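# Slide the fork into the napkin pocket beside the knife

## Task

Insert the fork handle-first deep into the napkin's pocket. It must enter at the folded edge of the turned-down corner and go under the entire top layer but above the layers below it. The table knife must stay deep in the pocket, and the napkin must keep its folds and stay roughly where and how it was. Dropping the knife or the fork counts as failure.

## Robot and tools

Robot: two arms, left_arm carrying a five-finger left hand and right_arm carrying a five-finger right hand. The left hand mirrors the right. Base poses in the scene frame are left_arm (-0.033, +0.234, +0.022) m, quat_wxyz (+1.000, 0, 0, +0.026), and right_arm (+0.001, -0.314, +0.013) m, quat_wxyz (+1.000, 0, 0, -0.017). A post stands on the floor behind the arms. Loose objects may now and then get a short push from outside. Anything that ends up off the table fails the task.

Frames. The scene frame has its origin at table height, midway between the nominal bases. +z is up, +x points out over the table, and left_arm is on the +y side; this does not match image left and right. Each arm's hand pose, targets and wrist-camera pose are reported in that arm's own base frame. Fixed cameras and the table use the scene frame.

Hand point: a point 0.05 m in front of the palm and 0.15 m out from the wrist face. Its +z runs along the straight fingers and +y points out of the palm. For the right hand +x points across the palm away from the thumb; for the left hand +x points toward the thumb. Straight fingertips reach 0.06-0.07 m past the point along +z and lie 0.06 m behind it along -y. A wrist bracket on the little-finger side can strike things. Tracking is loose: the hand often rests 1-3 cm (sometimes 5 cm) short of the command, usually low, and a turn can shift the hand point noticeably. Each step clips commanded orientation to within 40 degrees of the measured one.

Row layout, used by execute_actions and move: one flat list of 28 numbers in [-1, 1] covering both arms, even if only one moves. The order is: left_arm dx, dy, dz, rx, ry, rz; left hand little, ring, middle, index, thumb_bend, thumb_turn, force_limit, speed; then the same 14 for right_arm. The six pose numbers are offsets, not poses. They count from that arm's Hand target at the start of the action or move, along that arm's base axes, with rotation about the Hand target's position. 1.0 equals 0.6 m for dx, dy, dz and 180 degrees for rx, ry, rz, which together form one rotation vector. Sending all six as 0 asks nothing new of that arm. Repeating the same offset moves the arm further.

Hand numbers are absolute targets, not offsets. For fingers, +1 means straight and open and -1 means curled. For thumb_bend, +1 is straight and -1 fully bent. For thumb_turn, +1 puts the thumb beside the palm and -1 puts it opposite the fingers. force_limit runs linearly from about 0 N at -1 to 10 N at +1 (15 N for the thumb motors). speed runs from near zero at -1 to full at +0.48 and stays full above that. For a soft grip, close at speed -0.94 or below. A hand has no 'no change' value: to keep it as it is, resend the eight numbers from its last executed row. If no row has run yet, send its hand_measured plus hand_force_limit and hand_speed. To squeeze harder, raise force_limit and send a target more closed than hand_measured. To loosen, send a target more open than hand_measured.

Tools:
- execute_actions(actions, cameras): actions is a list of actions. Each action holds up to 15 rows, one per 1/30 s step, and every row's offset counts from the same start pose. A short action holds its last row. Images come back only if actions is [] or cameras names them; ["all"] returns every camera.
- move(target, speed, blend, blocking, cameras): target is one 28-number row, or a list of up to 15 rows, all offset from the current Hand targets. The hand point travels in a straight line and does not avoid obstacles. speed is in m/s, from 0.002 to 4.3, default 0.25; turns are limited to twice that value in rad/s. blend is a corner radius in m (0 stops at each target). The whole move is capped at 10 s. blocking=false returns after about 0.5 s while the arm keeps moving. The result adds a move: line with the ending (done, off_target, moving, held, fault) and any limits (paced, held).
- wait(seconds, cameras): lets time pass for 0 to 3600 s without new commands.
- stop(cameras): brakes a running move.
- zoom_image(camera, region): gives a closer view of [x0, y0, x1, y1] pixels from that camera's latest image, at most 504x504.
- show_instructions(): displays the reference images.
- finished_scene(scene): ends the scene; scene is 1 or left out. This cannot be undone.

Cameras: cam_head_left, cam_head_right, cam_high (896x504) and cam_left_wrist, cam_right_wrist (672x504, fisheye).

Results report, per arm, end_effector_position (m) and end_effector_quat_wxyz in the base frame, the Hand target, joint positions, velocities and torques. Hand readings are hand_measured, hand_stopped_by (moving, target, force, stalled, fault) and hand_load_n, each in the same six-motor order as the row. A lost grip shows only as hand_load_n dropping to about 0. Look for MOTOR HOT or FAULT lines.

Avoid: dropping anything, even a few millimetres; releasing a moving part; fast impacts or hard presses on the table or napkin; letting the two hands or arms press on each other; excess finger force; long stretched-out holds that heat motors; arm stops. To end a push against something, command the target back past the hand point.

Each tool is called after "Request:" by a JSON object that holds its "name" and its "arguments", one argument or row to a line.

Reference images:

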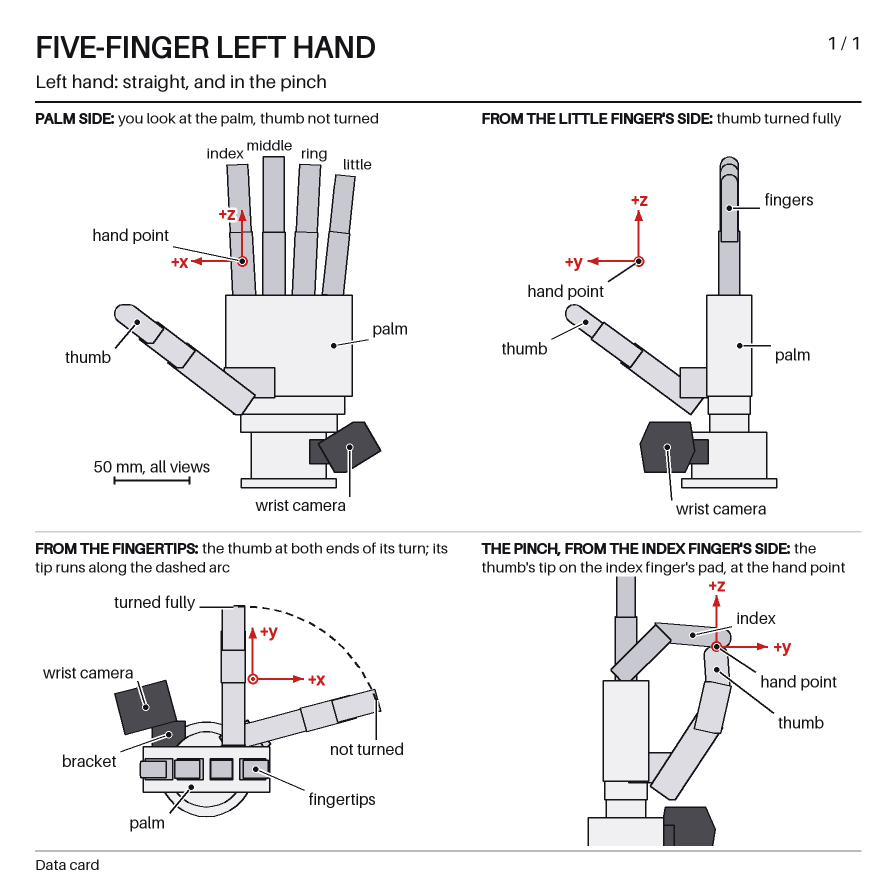

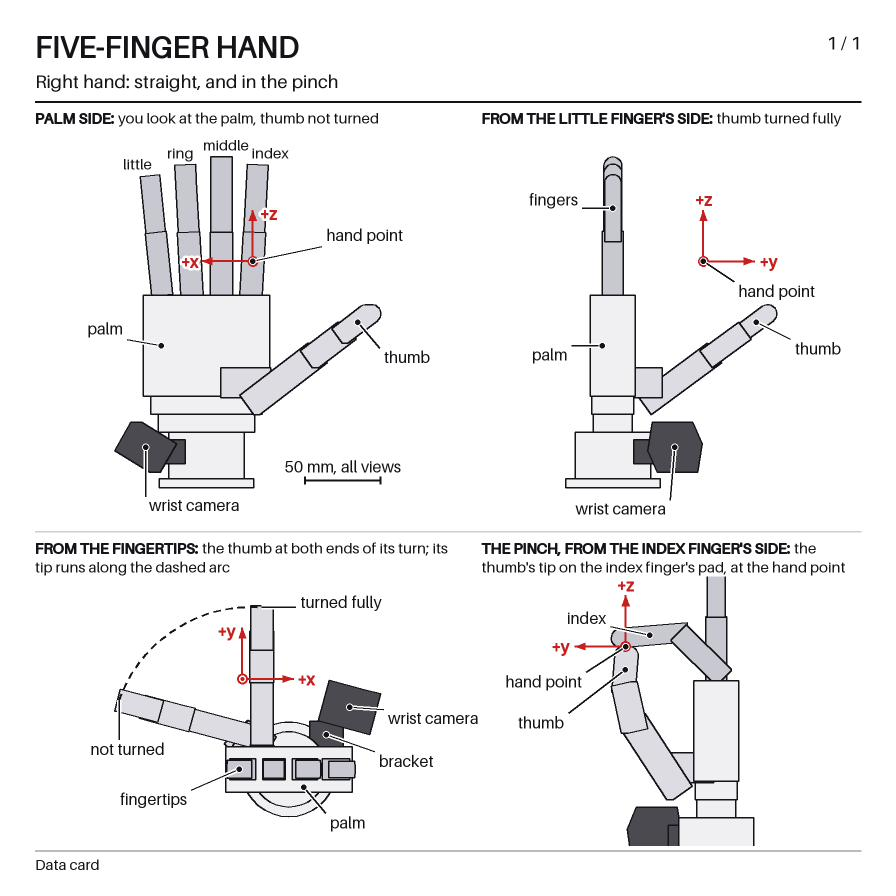

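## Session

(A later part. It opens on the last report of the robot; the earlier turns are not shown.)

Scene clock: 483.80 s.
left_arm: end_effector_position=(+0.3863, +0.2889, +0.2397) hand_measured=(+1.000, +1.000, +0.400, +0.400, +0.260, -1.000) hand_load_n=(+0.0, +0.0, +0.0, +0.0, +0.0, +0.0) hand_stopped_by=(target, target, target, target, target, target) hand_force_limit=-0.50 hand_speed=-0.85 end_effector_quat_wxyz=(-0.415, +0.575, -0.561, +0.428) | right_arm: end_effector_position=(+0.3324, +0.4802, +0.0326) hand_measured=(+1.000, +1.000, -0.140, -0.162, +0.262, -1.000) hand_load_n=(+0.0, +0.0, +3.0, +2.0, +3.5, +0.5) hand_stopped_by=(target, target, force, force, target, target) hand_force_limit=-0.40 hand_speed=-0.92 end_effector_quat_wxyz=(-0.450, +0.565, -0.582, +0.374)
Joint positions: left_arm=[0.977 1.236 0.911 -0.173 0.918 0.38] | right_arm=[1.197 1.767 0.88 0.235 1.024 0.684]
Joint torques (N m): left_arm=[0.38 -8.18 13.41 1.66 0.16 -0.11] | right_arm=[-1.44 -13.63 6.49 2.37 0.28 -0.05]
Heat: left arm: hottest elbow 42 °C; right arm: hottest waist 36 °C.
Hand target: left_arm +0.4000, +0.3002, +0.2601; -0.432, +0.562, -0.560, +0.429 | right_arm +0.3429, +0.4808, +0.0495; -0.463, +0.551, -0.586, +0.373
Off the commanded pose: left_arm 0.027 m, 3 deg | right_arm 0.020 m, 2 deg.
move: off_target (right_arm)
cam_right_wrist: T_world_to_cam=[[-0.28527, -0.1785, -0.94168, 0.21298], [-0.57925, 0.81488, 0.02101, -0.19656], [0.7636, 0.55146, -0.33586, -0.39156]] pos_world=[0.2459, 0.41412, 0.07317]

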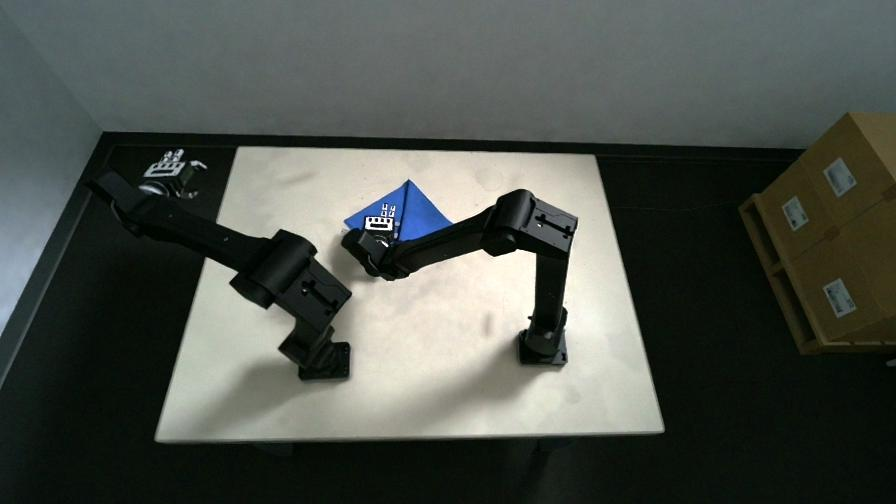

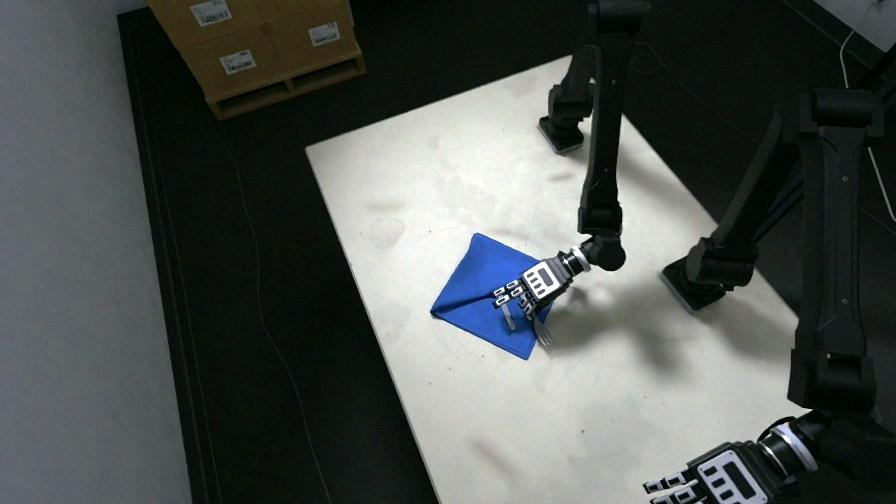

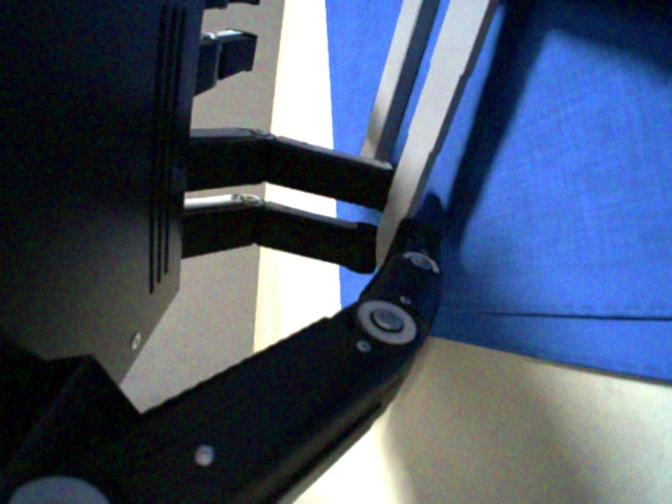

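Request:
{"name": "move", "arguments": {
  "target": [0,0,0,0,0,0,1,1,0.4,0.4,0.26,-1,-0.5,-0.85, -0.001,-0.045,-0.001,0,0,0,1,1,-0.45,-0.45,0.26,-1,-0.4,-0.92],
  "speed": 0.04,
  "cameras": ["cam_head_right","cam_high","cam_right_wrist","cam_head_left"]
}}

Request:
{"name": "zoom_image", "arguments": {
  "camera": "cam_high",
  "region": [430, 220, 580, 370]
}}

Request:
{"name": "zoom_image", "arguments": {
  "camera": "cam_head_right",
  "region": [350, 180, 450, 280]
}}

Request:
{"name": "zoom_image", "arguments": {
  "camera": "cam_right_wrist",
  "region": [300, 0, 672, 300]
}}

Scene clock: 487.97 s.
left_arm: end_effector_position=(+0.3863, +0.2889, +0.2397) hand_measured=(+1.000, +1.000, +0.400, +0.400, +0.260, -1.000) hand_load_n=(+0.0, +0.0, +0.0, +0.0, +0.0, +0.0) hand_stopped_by=(target, target, target, target, target, target) hand_force_limit=-0.50 hand_speed=-0.85 end_effector_quat_wxyz=(-0.415, +0.575, -0.561, +0.428) | right_arm: end_effector_position=(+0.3322, +0.4533, +0.0326) hand_measured=(+1.000, +1.000, -0.140, -0.162, +0.262, -1.000) hand_load_n=(+0.0, +0.0, +3.0, +2.0, +3.5, +0.5) hand_stopped_by=(target, target, force, force, target, target) hand_force_limit=-0.40 hand_speed=-0.92 end_effector_quat_wxyz=(-0.450, +0.565, -0.582, +0.373)
Joint positions: left_arm=[0.977 1.236 0.911 -0.173 0.918 0.38] | right_arm=[1.175 1.721 0.803 0.286 1.005 0.661]
Joint torques (N m): left_arm=[0.5 -8.18 13.41 1.65 0.16 -0.12] | right_arm=[-1.44 -12.75 6.31 2.4 0.26 -0.05]
Heat: left arm: hottest elbow 42 °C; right arm: hottest waist 36 °C.
Hand target: left_arm +0.4000, +0.3002, +0.2601; -0.432, +0.562, -0.560, +0.429 | right_arm +0.3424, +0.4538, +0.0489; -0.463, +0.551, -0.586, +0.373
Off the commanded pose: left_arm 0.027 m, 3 deg | right_arm 0.019 m, 2 deg.
move: off_target (right_arm)
cam_right_wrist: T_world_to_cam=[[-0.28624, -0.17754, -0.94157, 0.20807], [-0.57914, 0.81492, 0.02239, -0.17491], [0.76333, 0.55171, -0.33608, -0.37655]] pos_world=[0.24569, 0.38723, 0.07327]
Images, in order (width x height): cam_head_left 896x504, cam_head_right 896x504, cam_high 896x504, cam_right_wrist 672x504.

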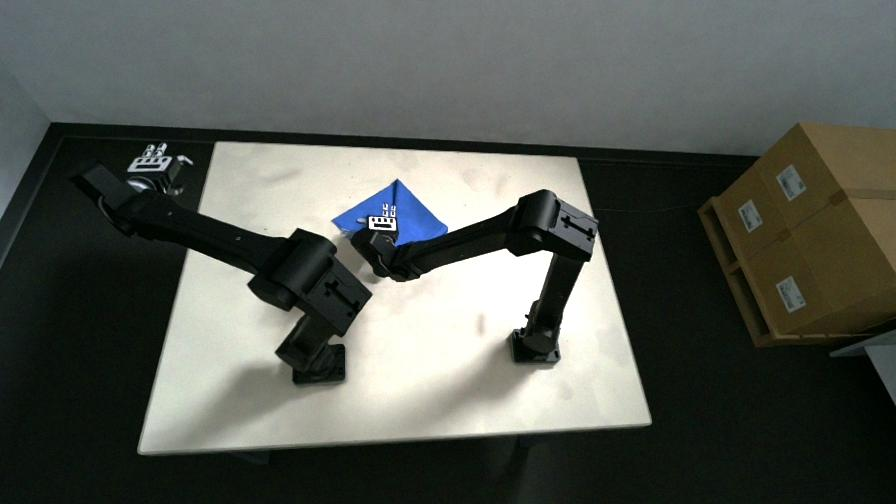

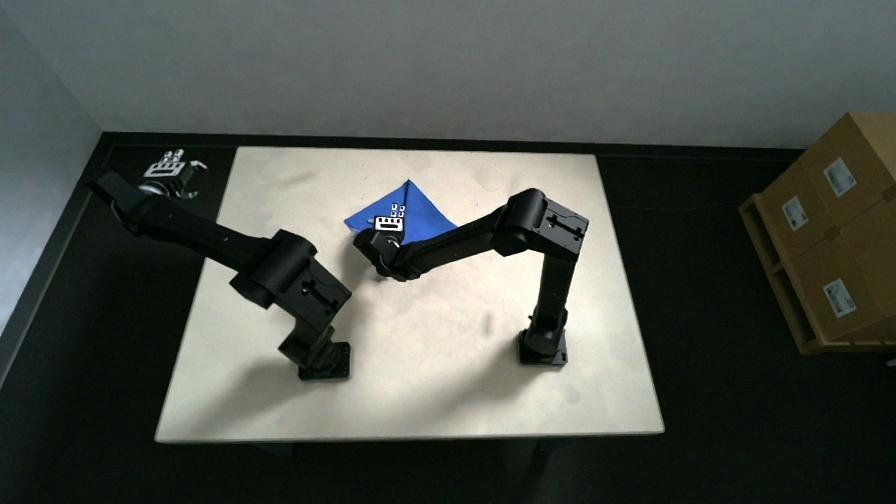

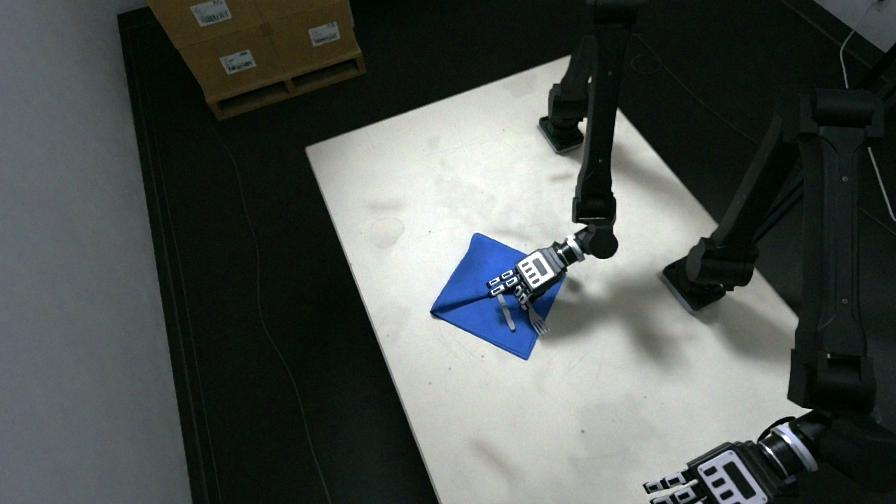

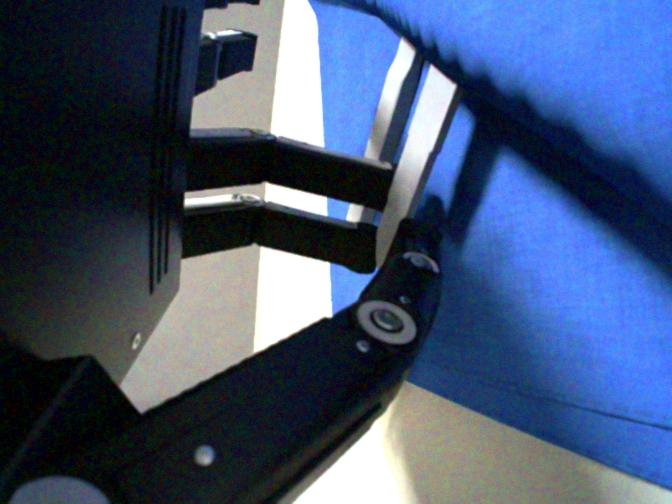

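Scaled by 3.360 from the camera's image (finer frame: 1280x720).

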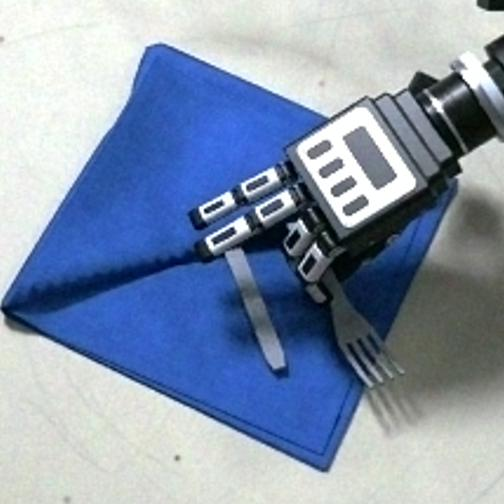

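Scaled by 5.040 from the camera's image (finer frame: 1280x720).

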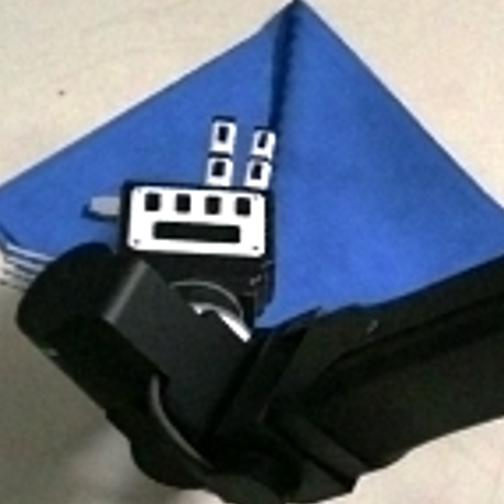

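Scaled by 1.355 from the camera's image (finer frame: 960x720).

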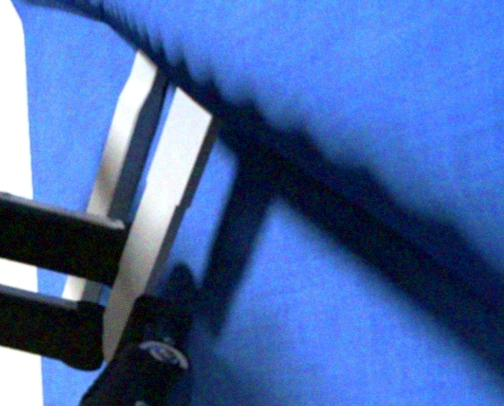

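Request:
{"name": "move", "arguments": {
  "target": [0,0,0,0,0,0,1,1,0.4,0.4,0.26,-1,-0.5,-0.85, -0.001,-0.0333,-0.005,0,0,0,1,1,-0.45,-0.45,0.26,-1,-0.4,-0.92],
  "speed": 0.04,
  "cameras": ["cam_head_right","cam_high","cam_right_wrist","cam_head_left"]
}}

Request:
{"name": "zoom_image", "arguments": {
  "camera": "cam_high",
  "region": [430, 220, 580, 370]
}}

Request:
{"name": "zoom_image", "arguments": {
  "camera": "cam_right_wrist",
  "region": [300, 0, 672, 300]
}}

Scene clock: 490.93 s.
left_arm: end_effector_position=(+0.3863, +0.2889, +0.2397) hand_measured=(+1.000, +1.000, +0.400, +0.400, +0.260, -1.000) hand_load_n=(+0.0, +0.0, +0.0, +0.0, +0.0, +0.5) hand_stopped_by=(target, target, target, target, target, target) hand_force_limit=-0.50 hand_speed=-0.85 end_effector_quat_wxyz=(-0.415, +0.575, -0.561, +0.428) | right_arm: end_effector_position=(+0.3318, +0.4333, +0.0300) hand_measured=(+1.000, +1.000, -0.140, -0.162, +0.262, -1.000) hand_load_n=(+0.0, +0.0, +3.0, +1.5, +3.5, +0.0) hand_stopped_by=(target, target, force, force, target, target) hand_force_limit=-0.40 hand_speed=-0.92 end_effector_quat_wxyz=(-0.450, +0.565, -0.582, +0.373)
Joint positions: left_arm=[0.977 1.236 0.911 -0.173 0.918 0.38] | right_arm=[1.157 1.693 0.746 0.33 0.99 0.643]
Joint torques (N m): left_arm=[0.62 -8.12 13.37 1.62 0.14 -0.11] | right_arm=[-1.32 -11.99 6.12 2.45 0.25 -0.05]
Heat: left arm: hottest elbow 42 °C; right arm: hottest waist 36 °C.
Hand target: left_arm +0.4000, +0.3002, +0.2601; -0.432, +0.562, -0.560, +0.429 | right_arm +0.3418, +0.4338, +0.0460; -0.463, +0.551, -0.586, +0.373
Off the commanded pose: left_arm 0.027 m, 3 deg | right_arm 0.019 m, 2 deg.
move: off_target (right_arm)
cam_right_wrist: T_world_to_cam=[[-0.28701, -0.17768, -0.94131, 0.20219], [-0.57944, 0.81469, 0.02289, -0.15852], [0.76281, 0.552, -0.33678, -0.36604]] pos_world=[0.24539, 0.36713, 0.07067]
Images, in order (width x height): cam_head_left 896x504, cam_head_right 896x504, cam_high 896x504, cam_right_wrist 672x504.

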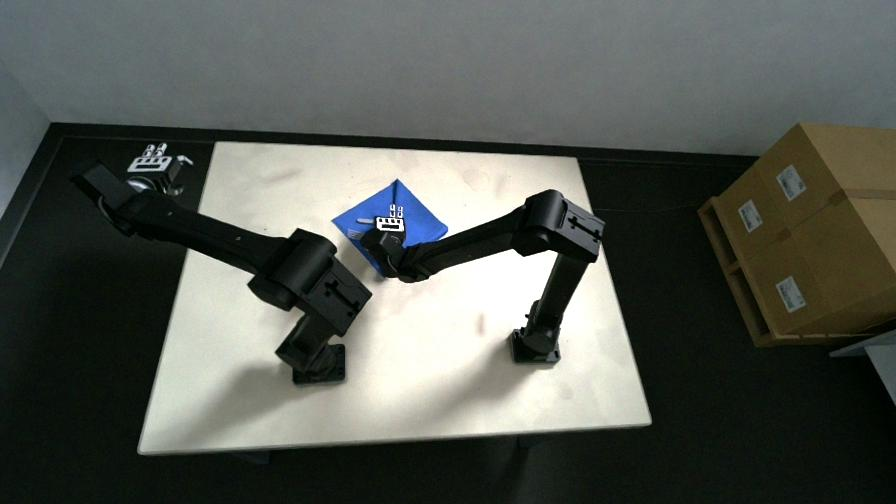

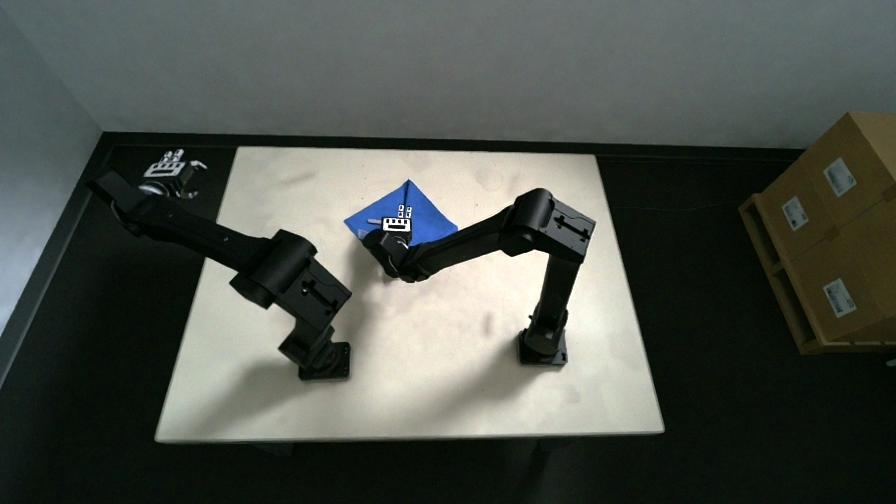

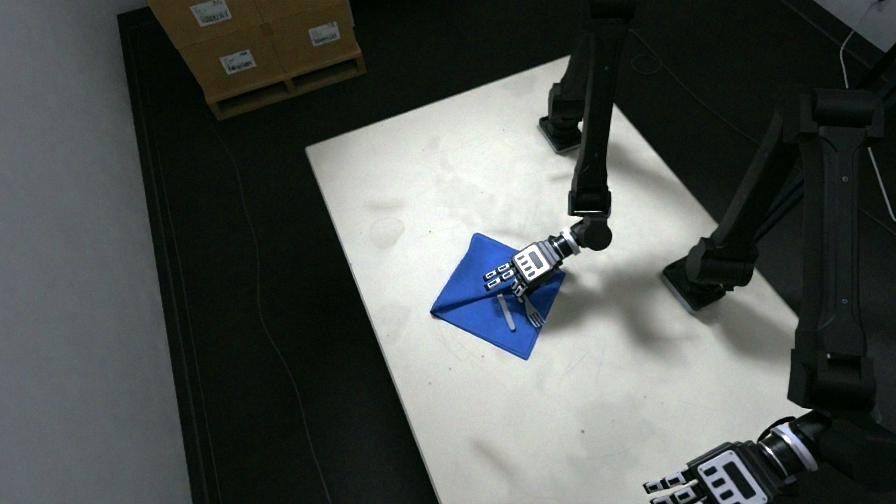

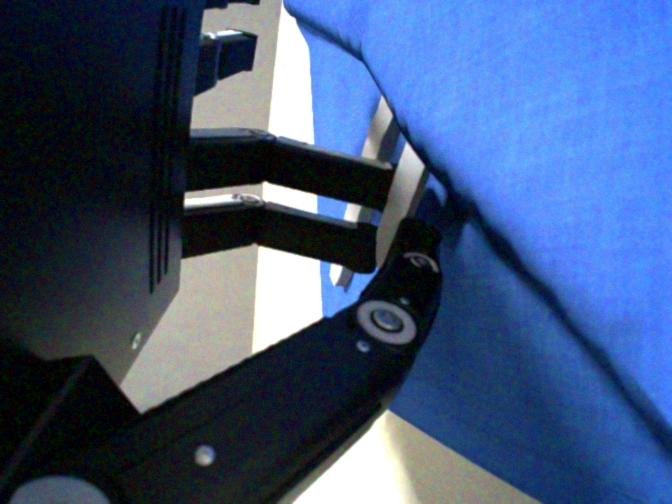

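Scaled by 3.360 from the camera's image (finer frame: 1280x720).

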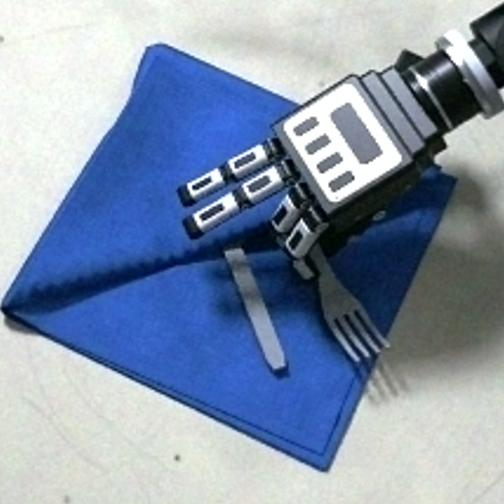

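Scaled by 1.355 from the camera's image (finer frame: 960x720).

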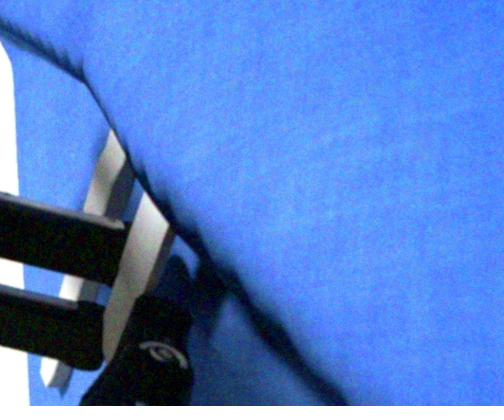

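Request:
{"name": "move", "arguments": {
  "target": [0,0,0,0,0,0,1,1,0.4,0.4,0.26,-1,-0.5,-0.85, 0,0,-0.015,0,0,0,1,1,-0.45,-0.45,0.26,-1,-0.4,-0.92],
  "speed": 0.03,
  "cameras": ["cam_head_right","cam_high","cam_right_wrist"]
}}

Request:
{"name": "zoom_image", "arguments": {
  "camera": "cam_high",
  "region": [470, 240, 570, 340]
}}

Request:
{"name": "zoom_image", "arguments": {
  "camera": "cam_right_wrist",
  "region": [300, 0, 672, 300]
}}

Scene clock: 502.00 s.
left_arm: end_effector_position=(+0.3863, +0.2889, +0.2397) hand_measured=(+1.000, +1.000, +0.400, +0.400, +0.260, -1.000) hand_load_n=(+0.0, +0.0, +0.0, +0.0, +0.0, +0.0) hand_stopped_by=(target, target, target, target, target, target) hand_force_limit=-0.50 hand_speed=-0.85 end_effector_quat_wxyz=(-0.415, +0.575, -0.561, +0.428) | right_arm: end_effector_position=(+0.3327, +0.4354, +0.0330) hand_measured=(+1.000, +1.000, -0.140, -0.162, +0.262, -1.000) hand_load_n=(+0.0, +0.0, +3.5, +2.0, +3.5, +0.5) hand_stopped_by=(target, target, force, force, target, target) hand_force_limit=-0.40 hand_speed=-0.92 end_effector_quat_wxyz=(-0.458, +0.559, -0.584, +0.370)
Joint positions: left_arm=[0.977 1.236 0.911 -0.173 0.918 0.38] | right_arm=[1.157 1.693 0.742 0.357 0.99 0.643]
Joint torques (N m): left_arm=[0.38 -8.18 13.39 1.68 0.16 -0.11] | right_arm=[-1.44 -9.99 6.06 2.45 0.24 -0.05]
Heat: left arm: hottest elbow 43 °C; right arm: hottest waist 36 °C.
Hand target: left_arm +0.4000, +0.3002, +0.2601; -0.432, +0.562, -0.560, +0.429 | right_arm +0.3418, +0.4338, +0.0371; -0.463, +0.551, -0.586, +0.373
Off the commanded pose: left_arm 0.027 m, 3 deg | right_arm 0.010 m, 1 deg.
move: done
cam_right_wrist: T_world_to_cam=[[-0.27858, -0.15842, -0.94726, 0.19468], [-0.5797, 0.81411, 0.03434, -0.15987], [0.76573, 0.55869, -0.31863, -0.37135]] pos_world=[0.24591, 0.36847, 0.07158]

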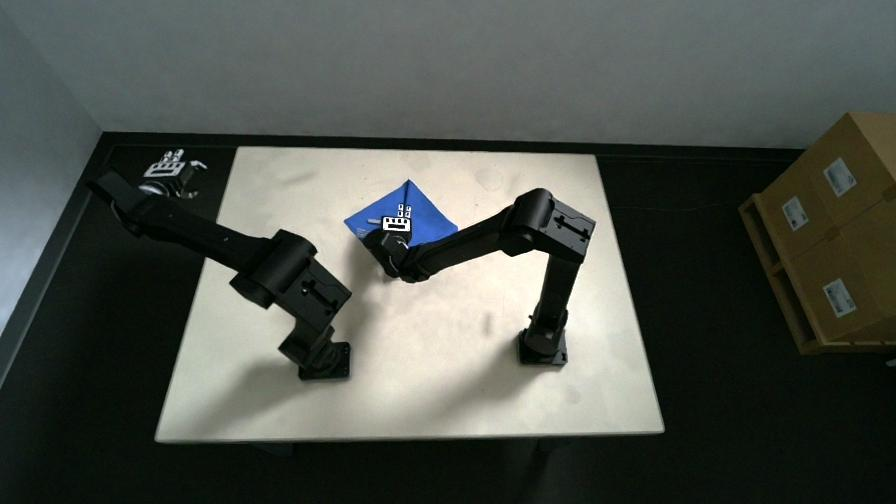

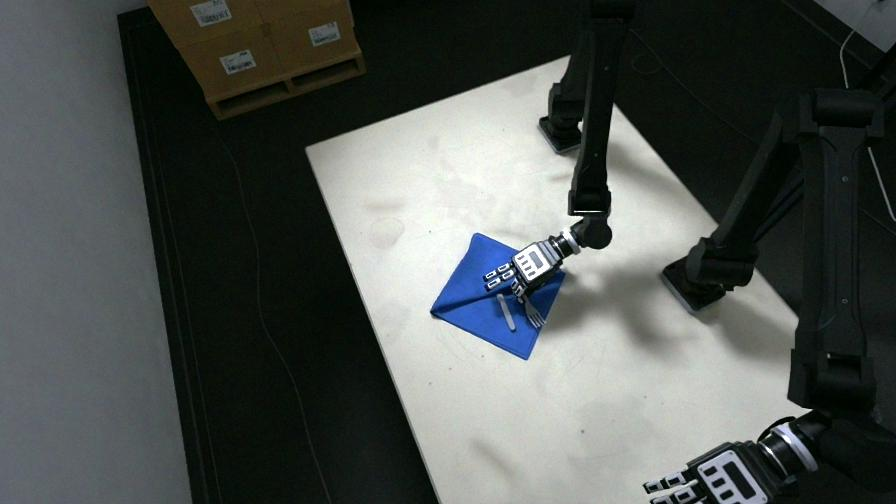

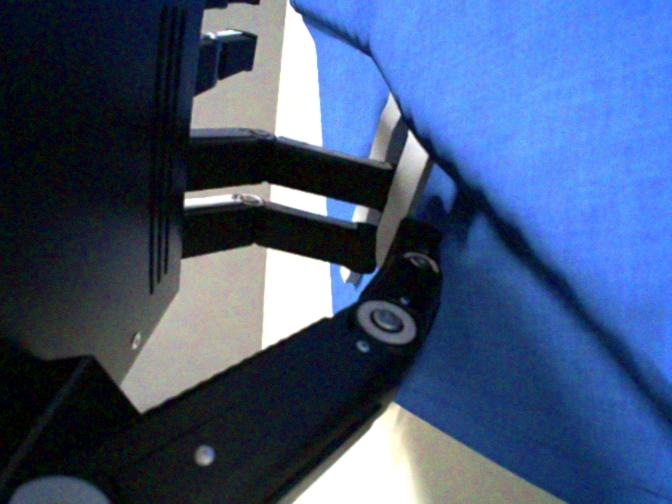

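Scaled by 5.040 from the camera's image (finer frame: 1280x720).

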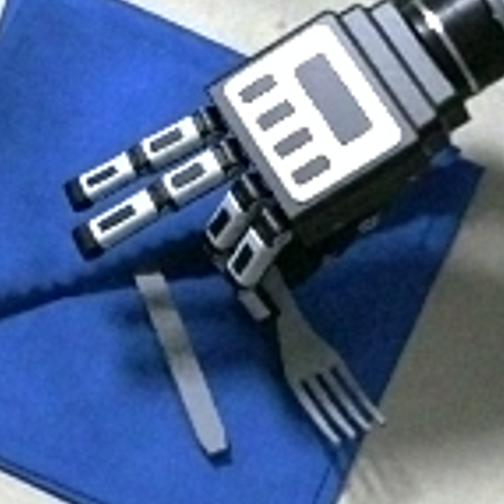

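Scaled by 1.355 from the camera's image (finer frame: 960x720).

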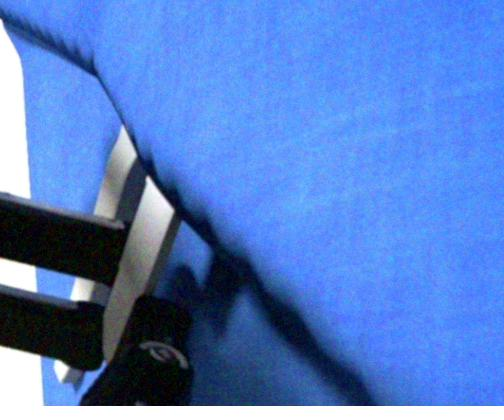

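Request:
{"name": "zoom_image", "arguments": {
  "camera": "cam_head_right",
  "region": [340, 200, 420, 260]
}}

Request:
{"name": "zoom_image", "arguments": {
  "camera": "cam_high",
  "region": [500, 280, 570, 350]
}}

Scaled by 6.300 from the camera's image (finer frame: 1280x720).

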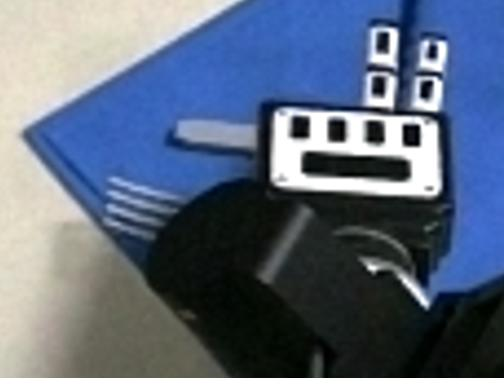

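Scaled by 7.200 from the camera's image (finer frame: 1280x720).

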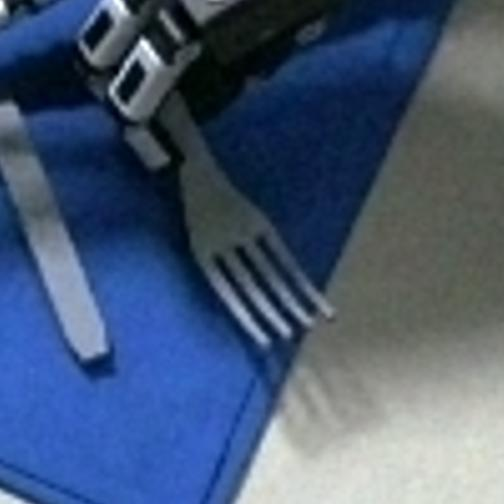

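Request:
{"name": "move", "arguments": {
  "target": [0,0,0,0,0,0,1,1,0.4,0.4,0.26,-1,-0.5,-0.85, 0,0,-0.015,0,0,0,1,1,-0.45,-0.45,0.26,-1,-0.4,-0.92],
  "speed": 0.03,
  "cameras": ["cam_high","cam_right_wrist","cam_head_right"]
}}

Request:
{"name": "zoom_image", "arguments": {
  "camera": "cam_high",
  "region": [480, 260, 570, 350]
}}

Request:
{"name": "zoom_image", "arguments": {
  "camera": "cam_right_wrist",
  "region": [300, 0, 672, 300]
}}

Scene clock: 514.00 s.
left_arm: end_effector_position=(+0.3863, +0.2889, +0.2397) hand_measured=(+1.000, +1.000, +0.400, +0.400, +0.260, -1.000) hand_load_n=(+0.0, +0.0, +0.0, +0.0, +0.5, +0.0) hand_stopped_by=(target, target, target, target, target, target) hand_force_limit=-0.50 hand_speed=-0.85 end_effector_quat_wxyz=(-0.415, +0.575, -0.561, +0.428) | right_arm: end_effector_position=(+0.3328, +0.4357, +0.0270) hand_measured=(+1.000, +1.000, -0.140, -0.162, +0.262, -1.000) hand_load_n=(+0.0, +0.0, +3.0, +1.5, +3.0, +0.5) hand_stopped_by=(target, target, force, force, target, target) hand_force_limit=-0.40 hand_speed=-0.92 end_effector_quat_wxyz=(-0.460, +0.557, -0.585, +0.369)
Joint positions: left_arm=[0.977 1.236 0.911 -0.173 0.918 0.38] | right_arm=[1.157 1.711 0.737 0.386 0.99 0.643]
Joint torques (N m): left_arm=[0.56 -8.29 13.38 1.65 0.16 -0.11] | right_arm=[-1.49 -9.58 6.02 2.45 0.23 -0.04]
Heat: left arm: hottest elbow 43 °C; right arm: hottest waist 36 °C.
Hand target: left_arm +0.4000, +0.3002, +0.2601; -0.432, +0.562, -0.560, +0.429 | right_arm +0.3418, +0.4339, +0.0281; -0.463, +0.551, -0.586, +0.373
Off the commanded pose: left_arm 0.027 m, 3 deg | right_arm 0.009 m, 1 deg.
move: done
cam_right_wrist: T_world_to_cam=[[-0.27619, -0.15295, -0.94885, 0.18595], [-0.57975, 0.81393, 0.03755, -0.15987], [0.76656, 0.56047, -0.31347, -0.37471]] pos_world=[0.24591, 0.36858, 0.06498]
Images, in order (width x height): cam_head_right 896x504, cam_high 896x504, cam_right_wrist 672x504.

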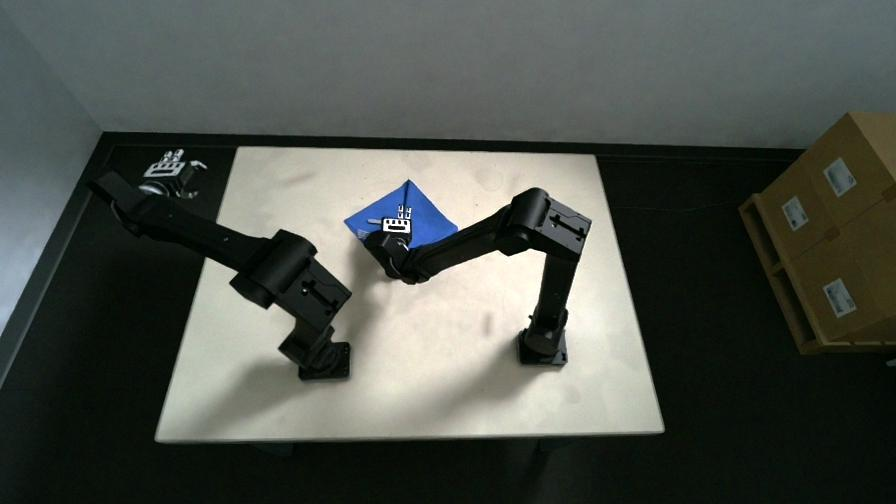

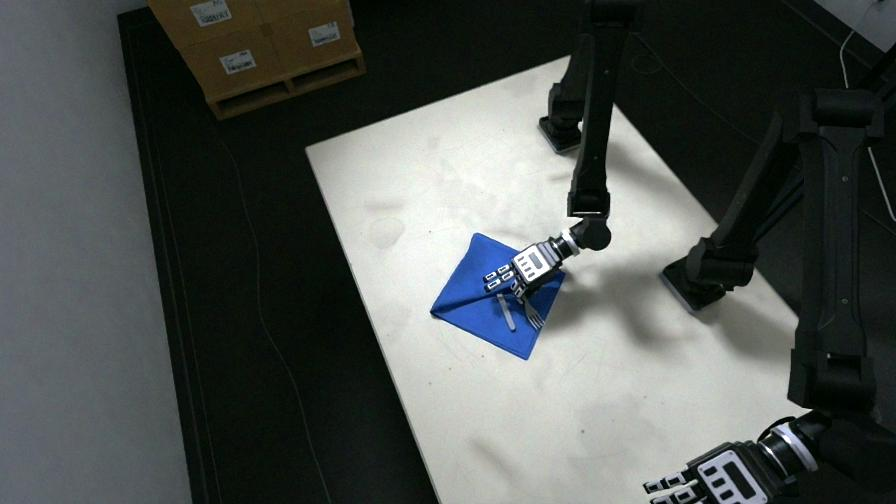

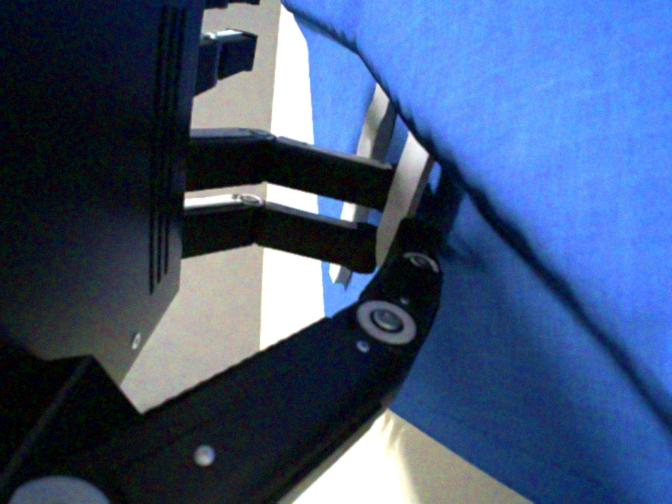

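Scaled by 5.600 from the camera's image (finer frame: 1280x720).

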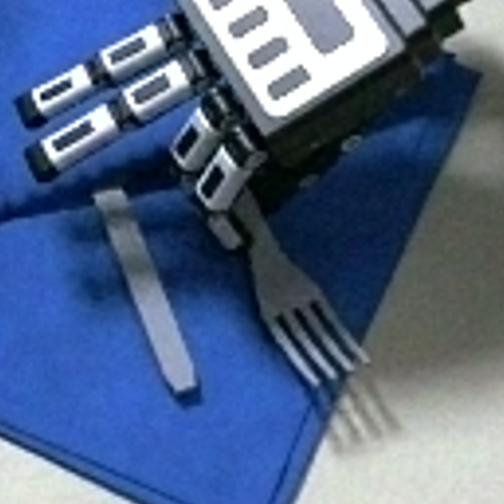

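Scaled by 1.355 from the camera's image (finer frame: 960x720).

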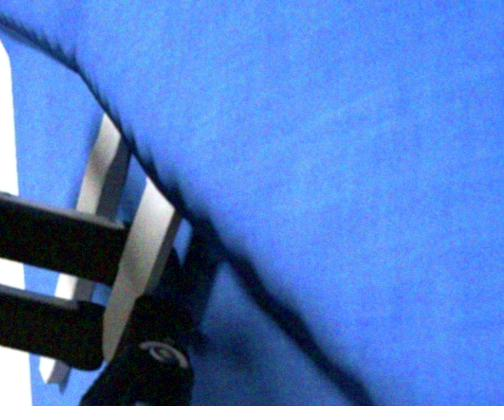

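Request:
{"name": "move", "arguments": {
  "target": [0,0,0,0,0,0,1,1,0.4,0.4,0.26,-1,-0.5,-0.85, 0,0,-0.013,0,0,0,1,1,-0.45,-0.45,0.26,-1,-0.4,-0.92],
  "speed": 0.03,
  "cameras": ["cam_high","cam_right_wrist","cam_head_right"]
}}

Request:
{"name": "zoom_image", "arguments": {
  "camera": "cam_high",
  "region": [480, 260, 570, 350]
}}

Request:
{"name": "zoom_image", "arguments": {
  "camera": "cam_right_wrist",
  "region": [300, 0, 672, 300]
}}

Scene clock: 516.00 s.
left_arm: end_effector_position=(+0.3863, +0.2889, +0.2397) hand_measured=(+1.000, +1.000, +0.400, +0.400, +0.260, -1.000) hand_load_n=(+0.0, +0.0, +0.0, +0.0, +0.0, +0.0) hand_stopped_by=(target, target, target, target, target, target) hand_force_limit=-0.50 hand_speed=-0.85 end_effector_quat_wxyz=(-0.415, +0.575, -0.561, +0.428) | right_arm: end_effector_position=(+0.3337, +0.4376, +0.0233) hand_measured=(+1.000, +1.000, -0.140, -0.162, +0.262, -1.000) hand_load_n=(+0.0, +0.0, +2.5, +2.0, +3.0, +0.5) hand_stopped_by=(target, target, force, force, target, target) hand_force_limit=-0.40 hand_speed=-0.92 end_effector_quat_wxyz=(-0.463, +0.555, -0.585, +0.368)
Joint positions: left_arm=[0.977 1.236 0.911 -0.173 0.918 0.38] | right_arm=[1.157 1.727 0.737 0.412 0.99 0.64]
Joint torques (N m): left_arm=[0.38 -8.23 13.39 1.65 0.16 -0.11] | right_arm=[-1.38 -9.23 5.64 2.41 0.22 -0.03]
Heat: left arm: hottest elbow 43 °C; right arm: hottest waist 36 °C.
Hand target: left_arm +0.4000, +0.3002, +0.2601; -0.432, +0.562, -0.560, +0.429 | right_arm +0.3418, +0.4339, +0.0202; -0.463, +0.551, -0.586, +0.373
Off the commanded pose: left_arm 0.027 m, 3 deg | right_arm 0.009 m, 1 deg.
move: done
cam_right_wrist: T_world_to_cam=[[-0.27203, -0.14727, -0.95095, 0.17916], [-0.58071, 0.81312, 0.04019, -0.16017], [0.76732, 0.56316, -0.30672, -0.37924]] pos_world=[0.24672, 0.37019, 0.06049]
Images, in order (width x height): cam_head_right 896x504, cam_high 896x504, cam_right_wrist 672x504.

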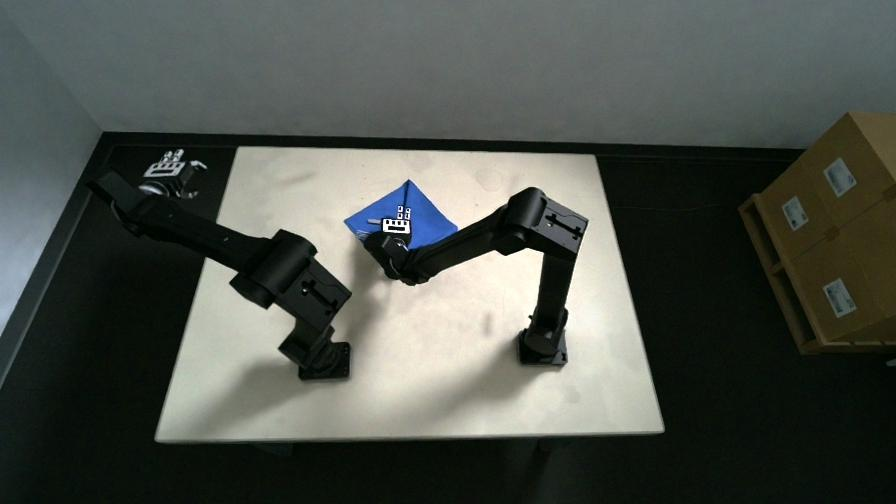

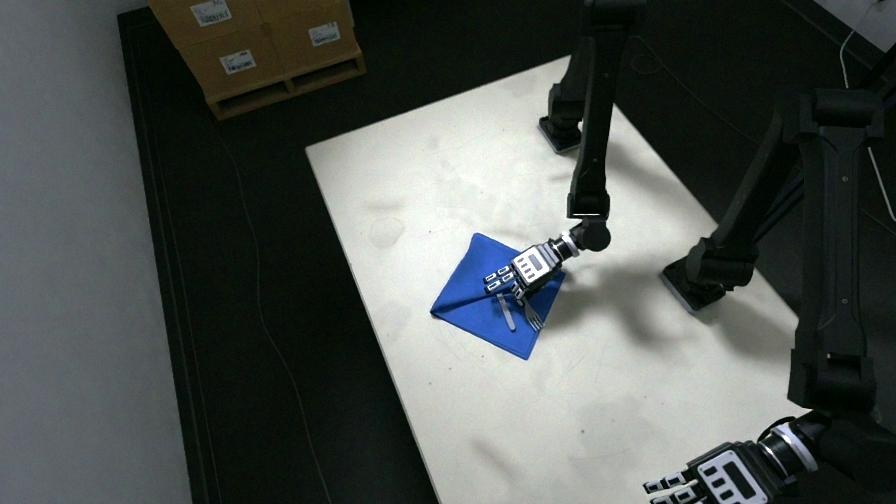

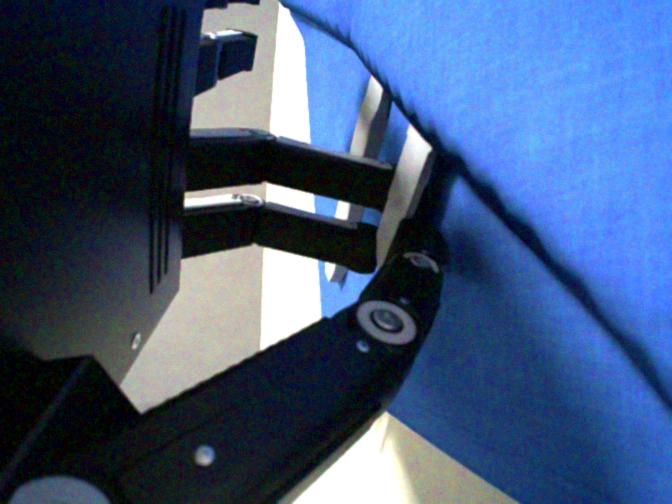

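Scaled by 5.600 from the camera's image (finer frame: 1280x720).

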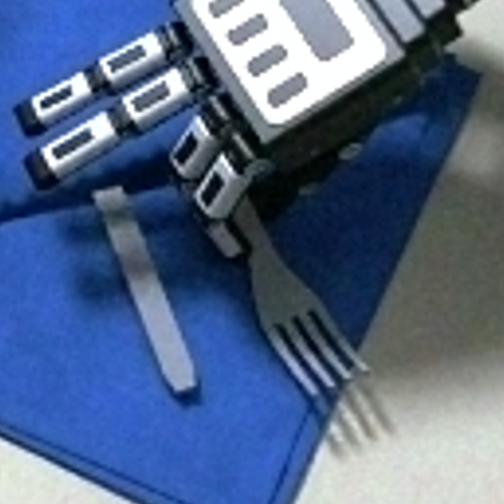

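Scaled by 1.355 from the camera's image (finer frame: 960x720).

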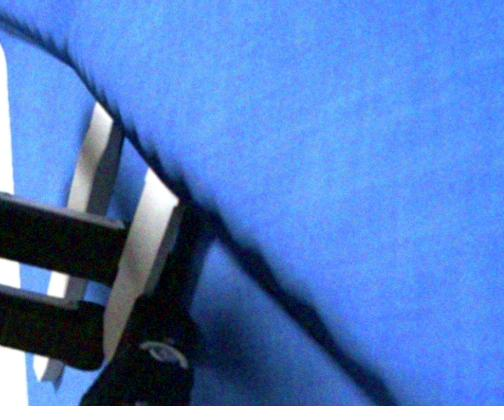

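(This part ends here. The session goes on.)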